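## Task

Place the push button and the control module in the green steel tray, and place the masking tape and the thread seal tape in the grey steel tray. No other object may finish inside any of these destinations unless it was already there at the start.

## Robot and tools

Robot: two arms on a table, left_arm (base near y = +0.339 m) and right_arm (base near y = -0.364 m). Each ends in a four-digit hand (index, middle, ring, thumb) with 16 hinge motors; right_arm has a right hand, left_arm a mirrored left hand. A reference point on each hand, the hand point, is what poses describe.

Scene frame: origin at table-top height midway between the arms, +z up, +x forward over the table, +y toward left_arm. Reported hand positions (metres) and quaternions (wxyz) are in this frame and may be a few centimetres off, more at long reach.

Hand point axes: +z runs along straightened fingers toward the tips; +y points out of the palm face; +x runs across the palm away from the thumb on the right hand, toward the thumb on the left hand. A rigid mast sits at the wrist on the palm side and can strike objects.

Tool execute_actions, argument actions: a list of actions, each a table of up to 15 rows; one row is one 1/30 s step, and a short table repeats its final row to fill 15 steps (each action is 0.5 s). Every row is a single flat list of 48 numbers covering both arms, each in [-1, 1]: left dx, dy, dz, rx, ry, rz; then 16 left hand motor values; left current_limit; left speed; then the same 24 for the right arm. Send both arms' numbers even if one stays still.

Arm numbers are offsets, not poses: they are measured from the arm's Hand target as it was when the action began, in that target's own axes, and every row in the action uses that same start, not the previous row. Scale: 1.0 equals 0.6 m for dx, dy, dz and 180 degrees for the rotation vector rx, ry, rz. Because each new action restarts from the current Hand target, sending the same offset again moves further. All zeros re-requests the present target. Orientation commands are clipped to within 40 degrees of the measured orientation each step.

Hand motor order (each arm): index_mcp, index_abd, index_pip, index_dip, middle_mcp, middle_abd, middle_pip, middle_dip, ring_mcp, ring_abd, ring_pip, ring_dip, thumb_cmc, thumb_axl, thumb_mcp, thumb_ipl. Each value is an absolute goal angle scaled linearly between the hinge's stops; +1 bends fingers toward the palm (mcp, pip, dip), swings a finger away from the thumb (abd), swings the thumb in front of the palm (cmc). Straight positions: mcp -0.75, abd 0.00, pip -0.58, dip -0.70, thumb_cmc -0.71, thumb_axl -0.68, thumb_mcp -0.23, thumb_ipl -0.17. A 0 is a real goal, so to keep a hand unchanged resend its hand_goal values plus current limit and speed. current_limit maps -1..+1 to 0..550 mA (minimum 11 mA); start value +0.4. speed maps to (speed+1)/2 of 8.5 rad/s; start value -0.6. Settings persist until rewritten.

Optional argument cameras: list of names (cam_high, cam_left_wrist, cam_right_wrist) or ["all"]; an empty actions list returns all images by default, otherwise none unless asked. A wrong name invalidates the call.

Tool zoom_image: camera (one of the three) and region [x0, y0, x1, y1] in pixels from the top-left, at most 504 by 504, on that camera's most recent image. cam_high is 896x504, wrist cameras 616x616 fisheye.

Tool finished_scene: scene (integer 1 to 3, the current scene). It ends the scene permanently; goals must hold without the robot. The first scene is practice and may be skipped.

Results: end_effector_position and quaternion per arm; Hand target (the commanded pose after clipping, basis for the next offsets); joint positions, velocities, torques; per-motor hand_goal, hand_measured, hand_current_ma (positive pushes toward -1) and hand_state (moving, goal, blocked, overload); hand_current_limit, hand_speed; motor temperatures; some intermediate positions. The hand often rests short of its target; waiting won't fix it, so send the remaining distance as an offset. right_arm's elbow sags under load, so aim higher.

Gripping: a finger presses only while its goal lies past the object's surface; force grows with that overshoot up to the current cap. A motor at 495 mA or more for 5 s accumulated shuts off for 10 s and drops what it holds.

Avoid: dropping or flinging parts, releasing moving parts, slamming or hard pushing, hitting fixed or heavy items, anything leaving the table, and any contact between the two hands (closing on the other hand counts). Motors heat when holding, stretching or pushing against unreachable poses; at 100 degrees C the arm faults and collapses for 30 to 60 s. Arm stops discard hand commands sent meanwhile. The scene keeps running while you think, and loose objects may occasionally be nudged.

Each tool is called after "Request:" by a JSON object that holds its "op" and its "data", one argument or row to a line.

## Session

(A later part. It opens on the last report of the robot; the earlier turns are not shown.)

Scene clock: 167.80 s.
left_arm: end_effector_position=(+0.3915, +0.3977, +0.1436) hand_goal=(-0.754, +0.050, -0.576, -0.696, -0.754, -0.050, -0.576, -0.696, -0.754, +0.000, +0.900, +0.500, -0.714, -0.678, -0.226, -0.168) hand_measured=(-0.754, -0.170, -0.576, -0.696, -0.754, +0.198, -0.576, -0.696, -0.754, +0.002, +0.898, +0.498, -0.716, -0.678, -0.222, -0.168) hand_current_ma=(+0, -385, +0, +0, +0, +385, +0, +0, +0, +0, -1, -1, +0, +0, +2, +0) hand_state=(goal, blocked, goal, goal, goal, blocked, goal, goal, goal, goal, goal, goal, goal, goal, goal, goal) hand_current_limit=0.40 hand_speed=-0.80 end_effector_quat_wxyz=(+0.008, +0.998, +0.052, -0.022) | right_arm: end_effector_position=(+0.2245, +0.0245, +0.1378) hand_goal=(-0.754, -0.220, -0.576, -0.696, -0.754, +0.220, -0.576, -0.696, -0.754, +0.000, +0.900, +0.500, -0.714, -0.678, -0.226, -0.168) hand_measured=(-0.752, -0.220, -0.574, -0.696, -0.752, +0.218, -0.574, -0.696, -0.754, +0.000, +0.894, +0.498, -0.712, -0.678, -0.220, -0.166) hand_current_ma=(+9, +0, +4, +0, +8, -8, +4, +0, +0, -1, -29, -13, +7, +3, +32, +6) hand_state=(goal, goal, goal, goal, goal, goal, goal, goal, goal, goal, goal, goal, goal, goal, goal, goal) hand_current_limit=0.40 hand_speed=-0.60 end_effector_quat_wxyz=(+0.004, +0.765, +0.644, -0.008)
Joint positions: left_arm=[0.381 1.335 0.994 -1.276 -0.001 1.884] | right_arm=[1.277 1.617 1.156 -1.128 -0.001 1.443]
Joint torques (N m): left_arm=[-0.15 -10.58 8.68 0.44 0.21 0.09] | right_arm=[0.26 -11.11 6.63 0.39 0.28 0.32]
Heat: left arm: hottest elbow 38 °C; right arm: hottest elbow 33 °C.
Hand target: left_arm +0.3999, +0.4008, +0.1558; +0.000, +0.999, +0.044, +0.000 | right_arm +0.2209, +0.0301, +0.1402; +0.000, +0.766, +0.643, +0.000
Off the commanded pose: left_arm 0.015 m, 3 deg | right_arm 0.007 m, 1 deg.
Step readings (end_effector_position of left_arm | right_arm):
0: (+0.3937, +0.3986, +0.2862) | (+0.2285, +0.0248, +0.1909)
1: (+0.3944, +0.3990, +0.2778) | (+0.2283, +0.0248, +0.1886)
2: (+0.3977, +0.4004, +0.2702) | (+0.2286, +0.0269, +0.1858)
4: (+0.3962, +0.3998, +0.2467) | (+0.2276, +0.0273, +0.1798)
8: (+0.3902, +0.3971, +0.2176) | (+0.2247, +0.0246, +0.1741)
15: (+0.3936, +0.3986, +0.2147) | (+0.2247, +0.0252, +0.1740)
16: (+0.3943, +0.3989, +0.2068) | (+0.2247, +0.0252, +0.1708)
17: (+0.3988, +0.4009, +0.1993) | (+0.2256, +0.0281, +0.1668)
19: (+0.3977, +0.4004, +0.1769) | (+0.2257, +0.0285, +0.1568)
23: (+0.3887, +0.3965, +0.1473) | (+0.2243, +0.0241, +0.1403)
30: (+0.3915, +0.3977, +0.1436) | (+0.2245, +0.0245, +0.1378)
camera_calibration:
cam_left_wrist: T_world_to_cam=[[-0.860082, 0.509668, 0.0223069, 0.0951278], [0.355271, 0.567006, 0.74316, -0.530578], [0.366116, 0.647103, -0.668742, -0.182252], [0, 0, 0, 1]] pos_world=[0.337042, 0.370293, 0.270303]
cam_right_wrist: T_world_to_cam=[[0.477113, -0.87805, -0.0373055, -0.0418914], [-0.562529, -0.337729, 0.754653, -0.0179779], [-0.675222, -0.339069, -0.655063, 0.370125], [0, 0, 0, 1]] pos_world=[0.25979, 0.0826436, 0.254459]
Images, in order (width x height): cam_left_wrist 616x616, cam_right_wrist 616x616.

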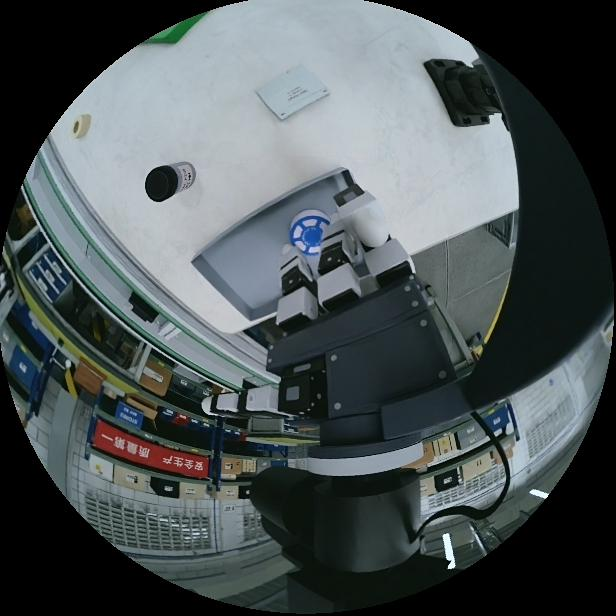

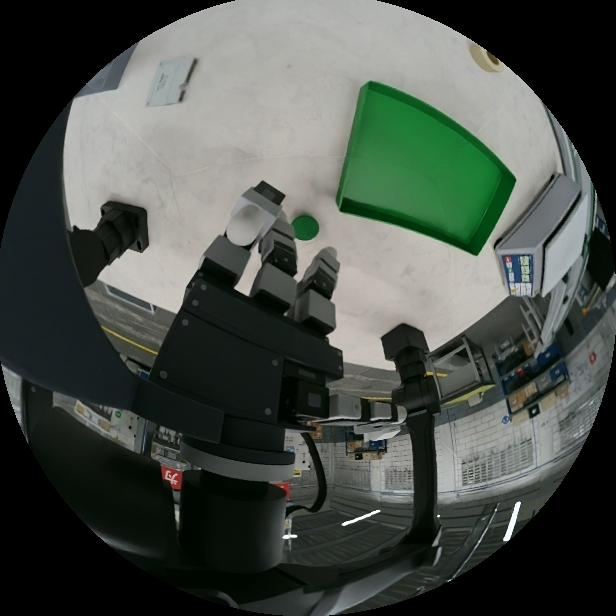

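Request:
{"op": "execute_actions", "data": {
  "actions": [
    [[0,0,0.018,0,0,0,-0.754,0.05,-0.576,-0.696,-0.754,-0.05,-0.576,-0.696,-0.754,0,0.9,0.5,-0.714,-0.678,-0.226,-0.168,0.4,-0.8,0,0.004,0.02,0,0,0,-0.754,-0.22,-0.576,-0.696,-0.754,0.22,-0.576,-0.696,-0.754,0,0.9,0.5,-0.714,-0.678,-0.226,-0.168,0.4,-0.6]],
    [[0,0,0.005,0,0,0,-0.754,-0.3,-0.576,-0.696,-0.754,0.3,-0.576,-0.696,-0.754,0,0.9,0.5,-0.714,-0.678,-0.226,-0.168,0.4,-0.8,0,0,0,0,0,0,-0.754,-0.22,-0.576,-0.696,-0.754,0.22,-0.576,-0.696,-0.754,0,0.9,0.5,-0.714,-0.678,-0.226,-0.168,0.4,-0.6]],
    [[0,0,0,0,0,0,-0.754,-0.3,-0.576,-0.696,-0.754,0.3,-0.576,-0.696,-0.754,0,0.9,0.5,-0.714,-0.678,-0.226,-0.168,0.4,-0.8,0,0,0,0,0,0,-0.754,-0.22,-0.576,-0.696,-0.754,0.22,-0.576,-0.696,-0.754,0,0.9,0.5,-0.714,-0.678,-0.226,-0.168,0.4,-0.6]],
    [[0,0,-0.1,0,0,0,-0.754,-0.3,-0.576,-0.696,-0.754,0.3,-0.576,-0.696,-0.754,0,0.9,0.5,-0.714,-0.678,-0.226,-0.168,0.4,-0.8,0,0,0,0,0,0,-0.754,-0.22,-0.576,-0.696,-0.754,0.22,-0.576,-0.696,-0.754,0,0.9,0.5,-0.714,-0.678,-0.226,-0.168,0.4,-0.6]]
  ],
  "cameras": ["cam_left_wrist", "cam_right_wrist"]
}}

Request:
{"op": "zoom_image", "data": {
  "camera": "cam_right_wrist",
  "region": [240, 170, 380, 310]
}}

Scene clock: 184.73 s.
left_arm: end_effector_position=(+0.3884, +0.3963, +0.1841) hand_goal=(-0.754, -0.300, -0.576, -0.696, -0.754, +0.300, -0.576, -0.696, -0.754, +0.000, +0.900, +0.500, -0.714, -0.678, -0.226, -0.168) hand_measured=(-0.754, -0.296, -0.576, -0.696, -0.754, +0.294, -0.576, -0.696, -0.754, +0.002, +0.898, +0.498, -0.716, -0.678, -0.222, -0.168) hand_current_ma=(+0, +1, +0, +0, +0, -2, +0, +0, +0, +0, -1, -1, +0, +0, +2, +0) hand_state=(goal, goal, goal, goal, goal, goal, goal, goal, goal, goal, goal, goal, goal, goal, goal, goal) hand_current_limit=0.40 hand_speed=-0.80 end_effector_quat_wxyz=(+0.006, +0.999, +0.052, -0.017) | right_arm: end_effector_position=(+0.2253, +0.0272, +0.1325) hand_goal=(-0.754, -0.220, -0.576, -0.696, -0.754, +0.220, -0.576, -0.696, -0.754, +0.000, +0.900, +0.500, -0.714, -0.678, -0.226, -0.168) hand_measured=(-0.752, -0.220, -0.574, -0.696, -0.752, +0.218, -0.574, -0.696, -0.754, +0.000, +0.894, +0.498, -0.712, -0.678, -0.220, -0.166) hand_current_ma=(+9, +0, +4, +0, +8, -8, +4, +0, +0, -1, -29, -13, +7, +3, +32, +6) hand_state=(goal, goal, goal, goal, goal, goal, goal, goal, goal, goal, goal, goal, goal, goal, goal, goal) hand_current_limit=0.40 hand_speed=-0.60 end_effector_quat_wxyz=(+0.000, +0.765, +0.644, -0.001)
Joint positions: left_arm=[0.381 1.287 1.06 -1.38 -0.001 1.884] | right_arm=[1.277 1.62 1.146 -1.098 -0.001 1.443]
Joint torques (N m): left_arm=[-0.15 -8.29 10.97 -0.39 0.21 0.08] | right_arm=[-0.15 -10.05 6.15 0.46 0.29 0.28]
Heat: left arm: hottest elbow 39 °C; right arm: hottest elbow 33 °C.
Hand target: left_arm +0.3999, +0.4009, +0.2021; +0.000, +0.999, +0.044, +0.000 | right_arm +0.2232, +0.0295, +0.1281; +0.000, +0.766, +0.643, +0.000
Off the commanded pose: left_arm 0.022 m, 2 deg | right_arm 0.005 m, 0 deg.
Step readings (end_effector_position of left_arm | right_arm):
0: (+0.3915, +0.3977, +0.1436) | (+0.2245, +0.0245, +0.1378)
1: (+0.3924, +0.3981, +0.1434) | (+0.2245, +0.0248, +0.1371)
2: (+0.3936, +0.3986, +0.1428) | (+0.2249, +0.0260, +0.1361)
4: (+0.3961, +0.3997, +0.1424) | (+0.2253, +0.0274, +0.1343)
8: (+0.3973, +0.4002, +0.1423) | (+0.2253, +0.0273, +0.1326)
15: (+0.3973, +0.4002, +0.1423) | (+0.2253, +0.0272, +0.1325)
16: (+0.3972, +0.4002, +0.1419) | (+0.2253, +0.0272, +0.1325)
17: (+0.3976, +0.4004, +0.1416) | (+0.2253, +0.0272, +0.1325)
19: (+0.3974, +0.4003, +0.1406) | (+0.2253, +0.0272, +0.1325)
23: (+0.3968, +0.4000, +0.1400) | (+0.2253, +0.0272, +0.1325)
30: (+0.3968, +0.4000, +0.1400) | (+0.2253, +0.0272, +0.1325)
31: (+0.3968, +0.4000, +0.1400) | (+0.2253, +0.0272, +0.1325)
32: (+0.3968, +0.4000, +0.1400) | (+0.2253, +0.0272, +0.1325)
34: (+0.3968, +0.4000, +0.1400) | (+0.2253, +0.0272, +0.1325)
38: (+0.3968, +0.4000, +0.1400) | (+0.2253, +0.0272, +0.1325)
45: (+0.3968, +0.4000, +0.1400) | (+0.2253, +0.0272, +0.1325)
46: (+0.3940, +0.3988, +0.1432) | (+0.2253, +0.0272, +0.1325)
47: (+0.3899, +0.3969, +0.1476) | (+0.2253, +0.0272, +0.1325)
49: (+0.3839, +0.3943, +0.1593) | (+0.2253, +0.0272, +0.1325)
53: (+0.3860, +0.3952, +0.1784) | (+0.2253, +0.0272, +0.1325)
60: (+0.3884, +0.3963, +0.1841) | (+0.2253, +0.0272, +0.1325)
camera_calibration:
cam_left_wrist: T_world_to_cam=[[-0.860277, 0.509593, 0.0154507, 0.0936363], [0.347181, 0.563368, 0.749721, -0.555438], [0.373348, 0.650332, -0.661573, -0.15867], [0, 0, 0, 1]] pos_world=[0.33263, 0.368388, 0.310005]
cam_right_wrist: T_world_to_cam=[[0.477322, -0.87739, -0.0484805, -0.038711], [-0.56612, -0.349241, 0.746685, -0.0103511], [-0.672066, -0.328963, -0.663408, 0.368232], [0, 0, 0, 1]] pos_world=[0.260094, 0.0835551, 0.25014]
Images, in order (width x height): cam_left_wrist 616x616, cam_right_wrist 616x616.

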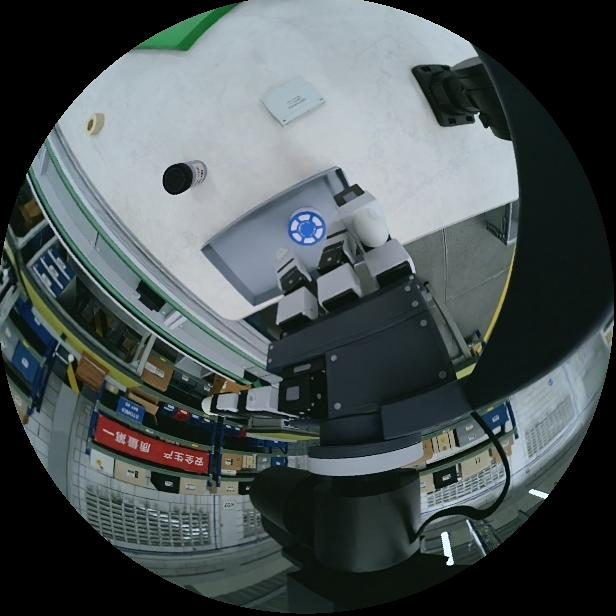

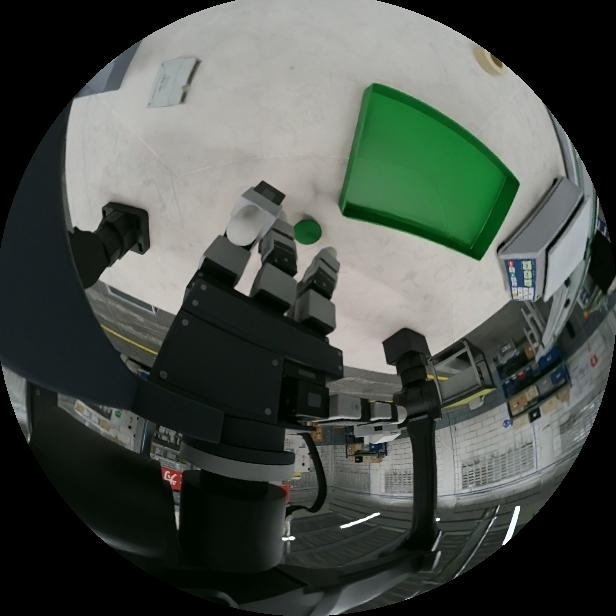

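Scaled by 3.600 from the camera's 616x616 image, which has a finer 880x880 frame.

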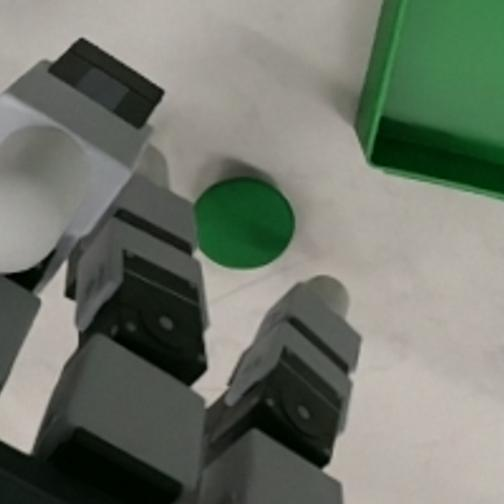

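Request:
{"op": "execute_actions", "data": {
  "actions": [
    [[0,0,-0.1,0,0,0,-0.754,-0.4,-0.576,-0.696,-0.754,0.4,-0.576,-0.696,-0.754,0,0.9,0.5,-0.714,-0.678,-0.226,-0.168,0.4,-0.8,0,0.003,0.02,0,0,0,-0.754,-0.22,-0.576,-0.696,-0.754,0.22,-0.576,-0.696,-0.754,0,0.9,0.5,-0.714,-0.678,-0.226,-0.168,0.4,-0.8]],
    [[0,0,0,0,0,0,-0.754,-0.4,-0.576,-0.696,-0.754,0.4,-0.576,-0.696,-0.754,0,0.9,0.5,-0.714,-0.678,-0.226,-0.168,0.4,-0.8,0,0,0,0,0,0,-0.754,0.18,-0.576,-0.696,-0.754,-0.18,-0.576,-0.696,-0.754,0,0.9,0.5,-0.714,-0.678,-0.226,-0.168,0.4,-0.8]],
    [[0,0,0,0,0,0,-0.754,-0.4,-0.576,-0.696,-0.754,0.4,-0.576,-0.696,-0.754,0,0.9,0.5,-0.714,-0.678,-0.226,-0.168,0.4,-0.8,0,0,0,0,0,0,-0.754,0.18,-0.576,-0.696,-0.754,-0.18,-0.576,-0.696,-0.754,0,0.9,0.5,-0.714,-0.678,-0.226,-0.168,0.65,-0.8]],
    [[0,0,0,0,0,0,-0.754,-0.4,-0.576,-0.696,-0.754,0.4,-0.576,-0.696,-0.754,0,0.9,0.5,-0.714,-0.678,-0.226,-0.168,0.4,-0.8,0,0,-0.02,0,0,0,-0.754,0.18,-0.576,-0.696,-0.754,-0.18,-0.576,-0.696,-0.754,0,0.9,0.5,-0.714,-0.678,-0.226,-0.168,0.65,-0.8]],
    [[0,0,0,0,0,0,-0.754,-0.4,-0.576,-0.696,-0.754,0.4,-0.576,-0.696,-0.754,0,0.9,0.5,-0.714,-0.678,-0.226,-0.168,0.4,-0.8,0.01,0,-0.03,0,0,0,-0.754,0.18,-0.576,-0.696,-0.754,-0.18,-0.576,-0.696,-0.754,0,0.9,0.5,-0.714,-0.678,-0.226,-0.168,0.65,-0.8]],
    [[0,0,0,0,0,0,-0.754,-0.4,-0.576,-0.696,-0.754,0.4,-0.576,-0.696,-0.754,0,0.9,0.5,-0.714,-0.678,-0.226,-0.168,0.4,-0.8,0.01,0,-0.04,0,0,0,-0.754,0.18,-0.576,-0.696,-0.754,-0.18,-0.576,-0.696,-0.754,0,0.9,0.5,-0.714,-0.678,-0.226,-0.168,0.65,-0.8]]
  ],
  "cameras": ["cam_left_wrist", "cam_right_wrist"]
}}

Request:
{"op": "zoom_image", "data": {
  "camera": "cam_right_wrist",
  "region": [240, 170, 380, 310]
}}

Scene clock: 203.67 s.
left_arm: end_effector_position=(+0.3930, +0.3983, +0.2465) hand_goal=(-0.754, -0.400, -0.576, -0.696, -0.754, +0.400, -0.576, -0.696, -0.754, +0.000, +0.900, +0.500, -0.714, -0.678, -0.226, -0.168) hand_measured=(-0.754, -0.396, -0.576, -0.696, -0.754, +0.392, -0.576, -0.696, -0.756, +0.002, +0.898, +0.498, -0.716, -0.678, -0.222, -0.168) hand_current_ma=(+0, +1, +0, +0, +0, -3, +0, +0, +0, +0, -1, -1, +0, +0, +2, +0) hand_state=(goal, goal, goal, goal, goal, goal, goal, goal, goal, goal, goal, goal, goal, goal, goal, goal) hand_current_limit=0.40 hand_speed=-0.80 end_effector_quat_wxyz=(+0.005, +0.999, +0.052, -0.013) | right_arm: end_effector_position=(+0.2260, +0.0288, +0.1554) hand_goal=(-0.754, +0.180, -0.576, -0.696, -0.754, -0.180, -0.576, -0.696, -0.754, +0.000, +0.900, +0.500, -0.714, -0.678, -0.226, -0.168) hand_measured=(-0.752, +0.008, -0.574, -0.696, -0.754, +0.144, -0.576, -0.696, -0.754, +0.000, +0.894, +0.498, -0.712, -0.678, -0.220, -0.166) hand_current_ma=(+9, -454, +4, +0, -1, +454, +0, +0, +0, -1, -29, -13, +6, +3, +33, +6) hand_state=(goal, blocked, goal, goal, goal, blocked, goal, goal, goal, goal, goal, goal, goal, goal, goal, goal) hand_current_limit=0.65 hand_speed=-0.80 end_effector_quat_wxyz=(+0.008, +0.765, +0.644, -0.013)
Joint positions: left_arm=[0.381 1.271 1.212 -1.539 -0.001 1.884] | right_arm=[1.277 1.616 1.205 -1.191 0 1.443]
Joint torques (N m): left_arm=[0.09 -8.29 10.77 -0.5 0.2 0.11] | right_arm=[-0.32 -11.4 9.13 -0.54 0.24 0.27]
Heat: left arm: hottest elbow 40 °C; right arm: hottest elbow 32 °C.
Hand target: left_arm +0.3999, +0.4009, +0.2621; +0.000, +0.999, +0.044, +0.001 | right_arm +0.2271, +0.0411, +0.1700; +0.000, +0.766, +0.643, +0.000
Off the commanded pose: left_arm 0.017 m, 2 deg | right_arm 0.019 m, 2 deg.
Step readings (end_effector_position of left_arm | right_arm):
0: (+0.3884, +0.3963, +0.1841) | (+0.2253, +0.0272, +0.1325)
1: (+0.3865, +0.3954, +0.1892) | (+0.2253, +0.0273, +0.1314)
2: (+0.3830, +0.3938, +0.1957) | (+0.2257, +0.0285, +0.1300)
4: (+0.3819, +0.3934, +0.2134) | (+0.2258, +0.0288, +0.1263)
8: (+0.3921, +0.3979, +0.2416) | (+0.2256, +0.0281, +0.1225)
15: (+0.3930, +0.3983, +0.2465) | (+0.2256, +0.0281, +0.1225)
16: (+0.3930, +0.3983, +0.2465) | (+0.2256, +0.0281, +0.1225)
17: (+0.3930, +0.3983, +0.2465) | (+0.2257, +0.0283, +0.1225)
19: (+0.3930, +0.3983, +0.2465) | (+0.2259, +0.0291, +0.1224)
23: (+0.3930, +0.3983, +0.2465) | (+0.2263, +0.0302, +0.1225)
30: (+0.3930, +0.3983, +0.2465) | (+0.2264, +0.0302, +0.1229)
31: (+0.3930, +0.3983, +0.2465) | (+0.2264, +0.0302, +0.1229)
32: (+0.3930, +0.3983, +0.2465) | (+0.2264, +0.0302, +0.1229)
34: (+0.3930, +0.3983, +0.2465) | (+0.2264, +0.0302, +0.1229)
38: (+0.3930, +0.3983, +0.2465) | (+0.2264, +0.0302, +0.1229)
45: (+0.3930, +0.3983, +0.2465) | (+0.2264, +0.0302, +0.1229)
46: (+0.3930, +0.3983, +0.2465) | (+0.2262, +0.0295, +0.1234)
47: (+0.3930, +0.3983, +0.2465) | (+0.2260, +0.0289, +0.1238)
49: (+0.3930, +0.3983, +0.2465) | (+0.2259, +0.0286, +0.1238)
53: (+0.3930, +0.3983, +0.2465) | (+0.2259, +0.0286, +0.1238)
60: (+0.3930, +0.3983, +0.2465) | (+0.2259, +0.0286, +0.1238)
61: (+0.3930, +0.3983, +0.2465) | (+0.2259, +0.0284, +0.1251)
62: (+0.3930, +0.3983, +0.2465) | (+0.2250, +0.0257, +0.1266)
64: (+0.3930, +0.3983, +0.2465) | (+0.2238, +0.0218, +0.1278)
68: (+0.3930, +0.3983, +0.2465) | (+0.2230, +0.0190, +0.1282)
75: (+0.3930, +0.3983, +0.2465) | (+0.2228, +0.0186, +0.1283)
76: (+0.3930, +0.3983, +0.2465) | (+0.2229, +0.0188, +0.1304)
77: (+0.3930, +0.3983, +0.2465) | (+0.2226, +0.0178, +0.1341)
79: (+0.3930, +0.3983, +0.2465) | (+0.2231, +0.0194, +0.1415)
83: (+0.3930, +0.3983, +0.2465) | (+0.2258, +0.0283, +0.1536)
90: (+0.3930, +0.3983, +0.2465) | (+0.2260, +0.0289, +0.1554)
camera_calibration:
cam_left_wrist: T_world_to_cam=[[-0.860398, 0.50951, 0.010708, 0.0968776], [0.341804, 0.561356, 0.75369, -0.602951], [0.378002, 0.652134, -0.657142, -0.124015], [0, 0, 0, 1]] pos_world=[0.336322, 0.369985, 0.371906]
cam_right_wrist: T_world_to_cam=[[0.477092, -0.878424, -0.0274818, -0.0398022], [-0.560416, -0.328165, 0.760422, -0.0305649], [-0.676991, -0.34739, -0.648847, 0.383798], [0, 0, 0, 1]] pos_world=[0.261688, 0.0883342, 0.271175]
Images, in order (width x height): cam_left_wrist 616x616, cam_right_wrist 616x616.

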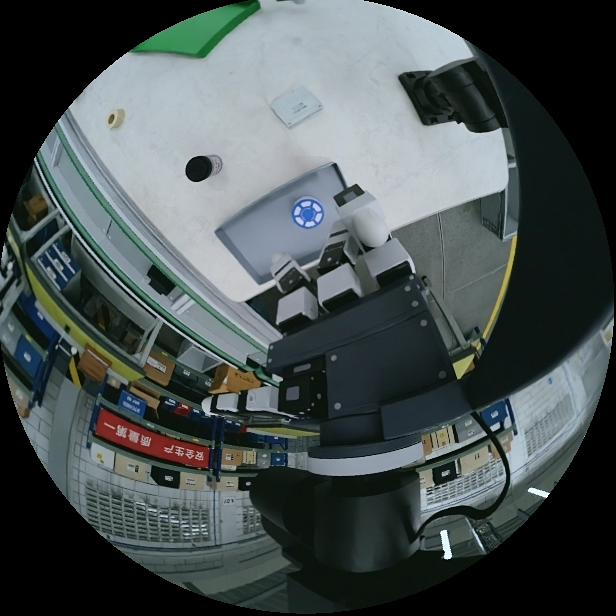

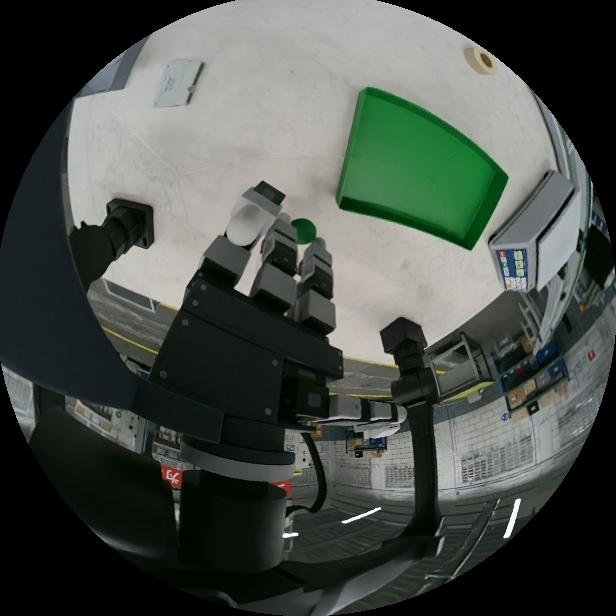

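Scaled by 3.600 from the camera's 616x616 image, which has a finer 880x880 frame.

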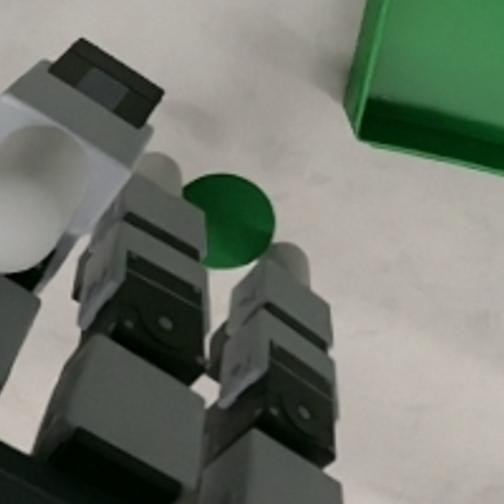

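Request:
{"op": "execute_actions", "data": {
  "actions": [
    [[0,0,0,0,0,0,-0.754,-0.4,-0.576,-0.696,-0.754,0.4,-0.576,-0.696,-0.754,0,0.9,0.5,-0.714,-0.678,-0.226,-0.168,0.4,-0.8,0,0,-0.06,0,0,0,-0.754,0.18,-0.576,-0.696,-0.754,-0.18,-0.576,-0.696,-0.754,0,0.9,0.5,-0.714,-0.678,-0.226,-0.168,0.65,-0.8]],
    [[0,0,0,0,0,0,-0.754,-0.4,-0.576,-0.696,-0.754,0.4,-0.576,-0.696,-0.754,0,0.9,0.5,-0.714,-0.678,-0.226,-0.168,0.4,-0.8,0,0,-0.05,0,0,0,-0.754,0.18,-0.576,-0.696,-0.754,-0.18,-0.576,-0.696,-0.754,0,0.9,0.5,-0.714,-0.678,-0.226,-0.168,0.65,-0.8]],
    [[0,0,0,0,0,0,-0.754,-0.4,-0.576,-0.696,-0.754,0.4,-0.576,-0.696,-0.754,0,0.9,0.5,-0.714,-0.678,-0.226,-0.168,0.4,-0.8,-0.039,0.145,0,0,0,0,-0.754,0.18,-0.576,-0.696,-0.754,-0.18,-0.576,-0.696,-0.754,0,0.9,0.5,-0.714,-0.678,-0.226,-0.168,0.65,-0.8]],
    [[-0.0889,0.1469,0.05,0,0,0.028,-0.754,-0.4,-0.576,-0.696,-0.754,0.4,-0.576,-0.696,-0.754,0,0.9,0.5,-0.714,-0.678,-0.226,-0.168,0.4,-0.8,-0.039,0.145,0,0,0,0,-0.754,0.18,-0.576,-0.696,-0.754,-0.18,-0.576,-0.696,-0.754,0,0.9,0.5,-0.714,-0.678,-0.226,-0.168,0.65,-0.8]],
    [[-0.0758,0.1542,0.05,0,0,0,-0.754,-0.4,-0.576,-0.696,-0.754,0.4,-0.576,-0.696,-0.754,0,0.9,0.5,-0.714,-0.678,-0.226,-0.168,0.4,-0.8,0,0,0.06,0,0,0,-0.754,0.18,-0.576,-0.696,-0.754,-0.18,-0.576,-0.696,-0.754,0,0.9,0.5,-0.714,-0.678,-0.226,-0.168,0.65,-0.8]],
    [[0,0,0,0,0,0,-0.754,-0.4,-0.576,-0.696,-0.754,0.4,-0.576,-0.696,-0.754,0,0.9,0.5,-0.714,-0.678,-0.226,-0.168,0.4,-0.8,0,0,0.07,0,0,0,-0.754,0.18,-0.576,-0.696,-0.754,-0.18,-0.576,-0.696,-0.754,0,0.9,0.5,-0.714,-0.678,-0.226,-0.168,0.65,-0.8]]
  ],
  "cameras": ["cam_left_wrist", "cam_right_wrist"]
}}

Request:
{"op": "zoom_image", "data": {
  "camera": "cam_right_wrist",
  "region": [210, 150, 390, 330]
}}

Request:
{"op": "zoom_image", "data": {
  "camera": "cam_left_wrist",
  "region": [220, 130, 420, 330]
}}

Scene clock: 237.93 s.
left_arm: end_effector_position=(+0.2971, +0.2156, +0.1920) hand_goal=(-0.754, -0.400, -0.576, -0.696, -0.754, +0.400, -0.576, -0.696, -0.754, +0.000, +0.900, +0.500, -0.714, -0.678, -0.226, -0.168) hand_measured=(-0.750, -0.398, -0.576, -0.696, -0.752, +0.396, -0.576, -0.696, -0.756, +0.002, +0.898, +0.498, -0.712, -0.678, -0.222, -0.168) hand_current_ma=(+1, +0, +0, +0, +1, -1, +0, +0, +0, +0, -1, -1, +0, +0, +2, +0) hand_state=(goal, goal, goal, goal, goal, goal, goal, goal, goal, goal, goal, goal, goal, goal, goal, goal) hand_current_limit=0.40 hand_speed=-0.80 end_effector_quat_wxyz=(+0.000, +1.000, -0.009, -0.015) | right_arm: end_effector_position=(+0.3879, -0.0421, +0.1526) hand_goal=(-0.754, +0.180, -0.576, -0.696, -0.754, -0.180, -0.576, -0.696, -0.754, +0.000, +0.900, +0.500, -0.714, -0.678, -0.226, -0.168) hand_measured=(-0.752, +0.008, -0.576, -0.696, -0.754, +0.144, -0.576, -0.696, -0.756, +0.000, +0.894, +0.498, -0.714, -0.678, -0.222, -0.166) hand_current_ma=(+8, -454, +3, +0, -2, +454, -2, +0, -7, -1, -28, -12, -2, +3, +28, +6) hand_state=(goal, blocked, goal, goal, goal, blocked, goal, goal, goal, goal, goal, goal, goal, goal, goal, goal) hand_current_limit=0.65 hand_speed=-0.80 end_effector_quat_wxyz=(+0.002, +0.772, +0.636, -0.012)
Joint positions: left_arm=[-0.194 0.974 0.854 -1.48 0.004 1.432] | right_arm=[0.89 1.654 1.248 -1.189 0 1.076]
Joint torques (N m): left_arm=[0.15 -2.67 9.77 0.4 -0.03 -0.2] | right_arm=[-0.32 -11.34 6.95 0.43 0.26 0.07]
Heat: left arm: hottest elbow 40 °C; right arm: hottest elbow 32 °C.
Hand target: left_arm +0.3092, +0.2158, +0.2021; +0.000, +1.000, +0.000, +0.001 | right_arm +0.3903, -0.0350, +0.1581; +0.000, +0.766, +0.643, +0.000
Off the commanded pose: left_arm 0.016 m, 2 deg | right_arm 0.009 m, 2 deg.
Step readings (end_effector_position of left_arm | right_arm):
0: (+0.3930, +0.3983, +0.2465) | (+0.2260, +0.0288, +0.1554)
1: (+0.3930, +0.3983, +0.2465) | (+0.2258, +0.0282, +0.1581)
2: (+0.3930, +0.3983, +0.2465) | (+0.2248, +0.0248, +0.1617)
4: (+0.3930, +0.3983, +0.2465) | (+0.2242, +0.0230, +0.1708)
8: (+0.3930, +0.3983, +0.2465) | (+0.2256, +0.0276, +0.1878)
15: (+0.3930, +0.3983, +0.2465) | (+0.2263, +0.0298, +0.1920)
16: (+0.3930, +0.3983, +0.2465) | (+0.2261, +0.0291, +0.1944)
17: (+0.3930, +0.3983, +0.2465) | (+0.2253, +0.0267, +0.1982)
19: (+0.3930, +0.3983, +0.2465) | (+0.2249, +0.0252, +0.2055)
23: (+0.3930, +0.3983, +0.2465) | (+0.2262, +0.0294, +0.2175)
30: (+0.3930, +0.3983, +0.2465) | (+0.2263, +0.0299, +0.2192)
31: (+0.3930, +0.3983, +0.2465) | (+0.2312, +0.0290, +0.2201)
32: (+0.3930, +0.3983, +0.2465) | (+0.2377, +0.0279, +0.2204)
34: (+0.3930, +0.3983, +0.2465) | (+0.2629, +0.0163, +0.2224)
38: (+0.3930, +0.3983, +0.2465) | (+0.3102, -0.0134, +0.2241)
45: (+0.3930, +0.3983, +0.2465) | (+0.3103, -0.0104, +0.2235)
46: (+0.3879, +0.3905, +0.2400) | (+0.3141, -0.0111, +0.2236)
47: (+0.3849, +0.3813, +0.2348) | (+0.3182, -0.0111, +0.2229)
49: (+0.3605, +0.3406, +0.2212) | (+0.3388, -0.0244, +0.2229)
53: (+0.3396, +0.2983, +0.2214) | (+0.3829, -0.0570, +0.2236)
60: (+0.3424, +0.3043, +0.2228) | (+0.3860, -0.0542, +0.2217)
61: (+0.3386, +0.2972, +0.2171) | (+0.3856, -0.0521, +0.2199)
62: (+0.3359, +0.2855, +0.2120) | (+0.3870, -0.0481, +0.2183)
64: (+0.3093, +0.2459, +0.1989) | (+0.3884, -0.0424, +0.2134)
68: (+0.2861, +0.2091, +0.1941) | (+0.3894, -0.0403, +0.2030)
75: (+0.2950, +0.2150, +0.1923) | (+0.3891, -0.0407, +0.2001)
76: (+0.2954, +0.2151, +0.1922) | (+0.3889, -0.0409, +0.1958)
77: (+0.2957, +0.2152, +0.1921) | (+0.3907, -0.0387, +0.1909)
79: (+0.2962, +0.2153, +0.1921) | (+0.3908, -0.0385, +0.1786)
83: (+0.2967, +0.2155, +0.1920) | (+0.3873, -0.0429, +0.1559)
90: (+0.2970, +0.2155, +0.1920) | (+0.3879, -0.0421, +0.1526)
camera_calibration:
cam_left_wrist: T_world_to_cam=[[-0.791893, 0.610382, 0.0184298, 0.0644126], [0.410318, 0.509499, 0.75634, -0.436241], [0.452266, 0.606502, -0.653919, -0.0172032], [0, 0, 0, 1]] pos_world=[0.237786, 0.193382, 0.31751]
cam_right_wrist: T_world_to_cam=[[0.458563, -0.887792, -0.0393092, -0.170727], [-0.562769, -0.324347, 0.760323, 0.0401321], [-0.687758, -0.326534, -0.648355, 0.471951], [0, 0, 0, 1]] pos_world=[0.425462, 0.0155547, 0.268767]
Images, in order (width x height): cam_left_wrist 616x616, cam_right_wrist 616x616.

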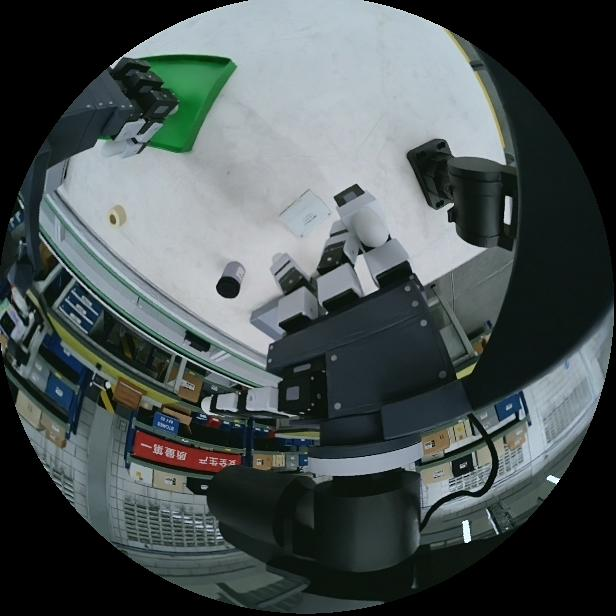

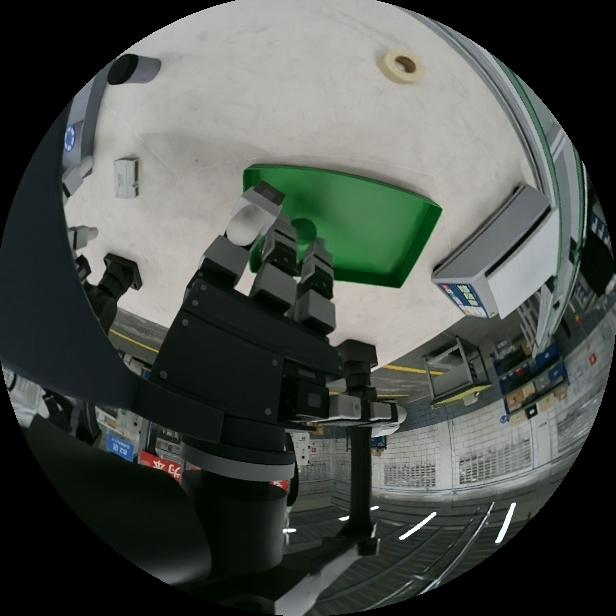

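Scaled by 2.800 from the camera's 616x616 image, which has a finer 880x880 frame.

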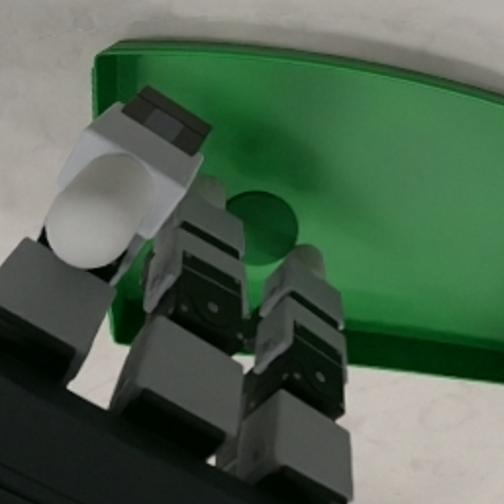

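Scaled by 2.520 from the camera's 616x616 image, which has a finer 880x880 frame.

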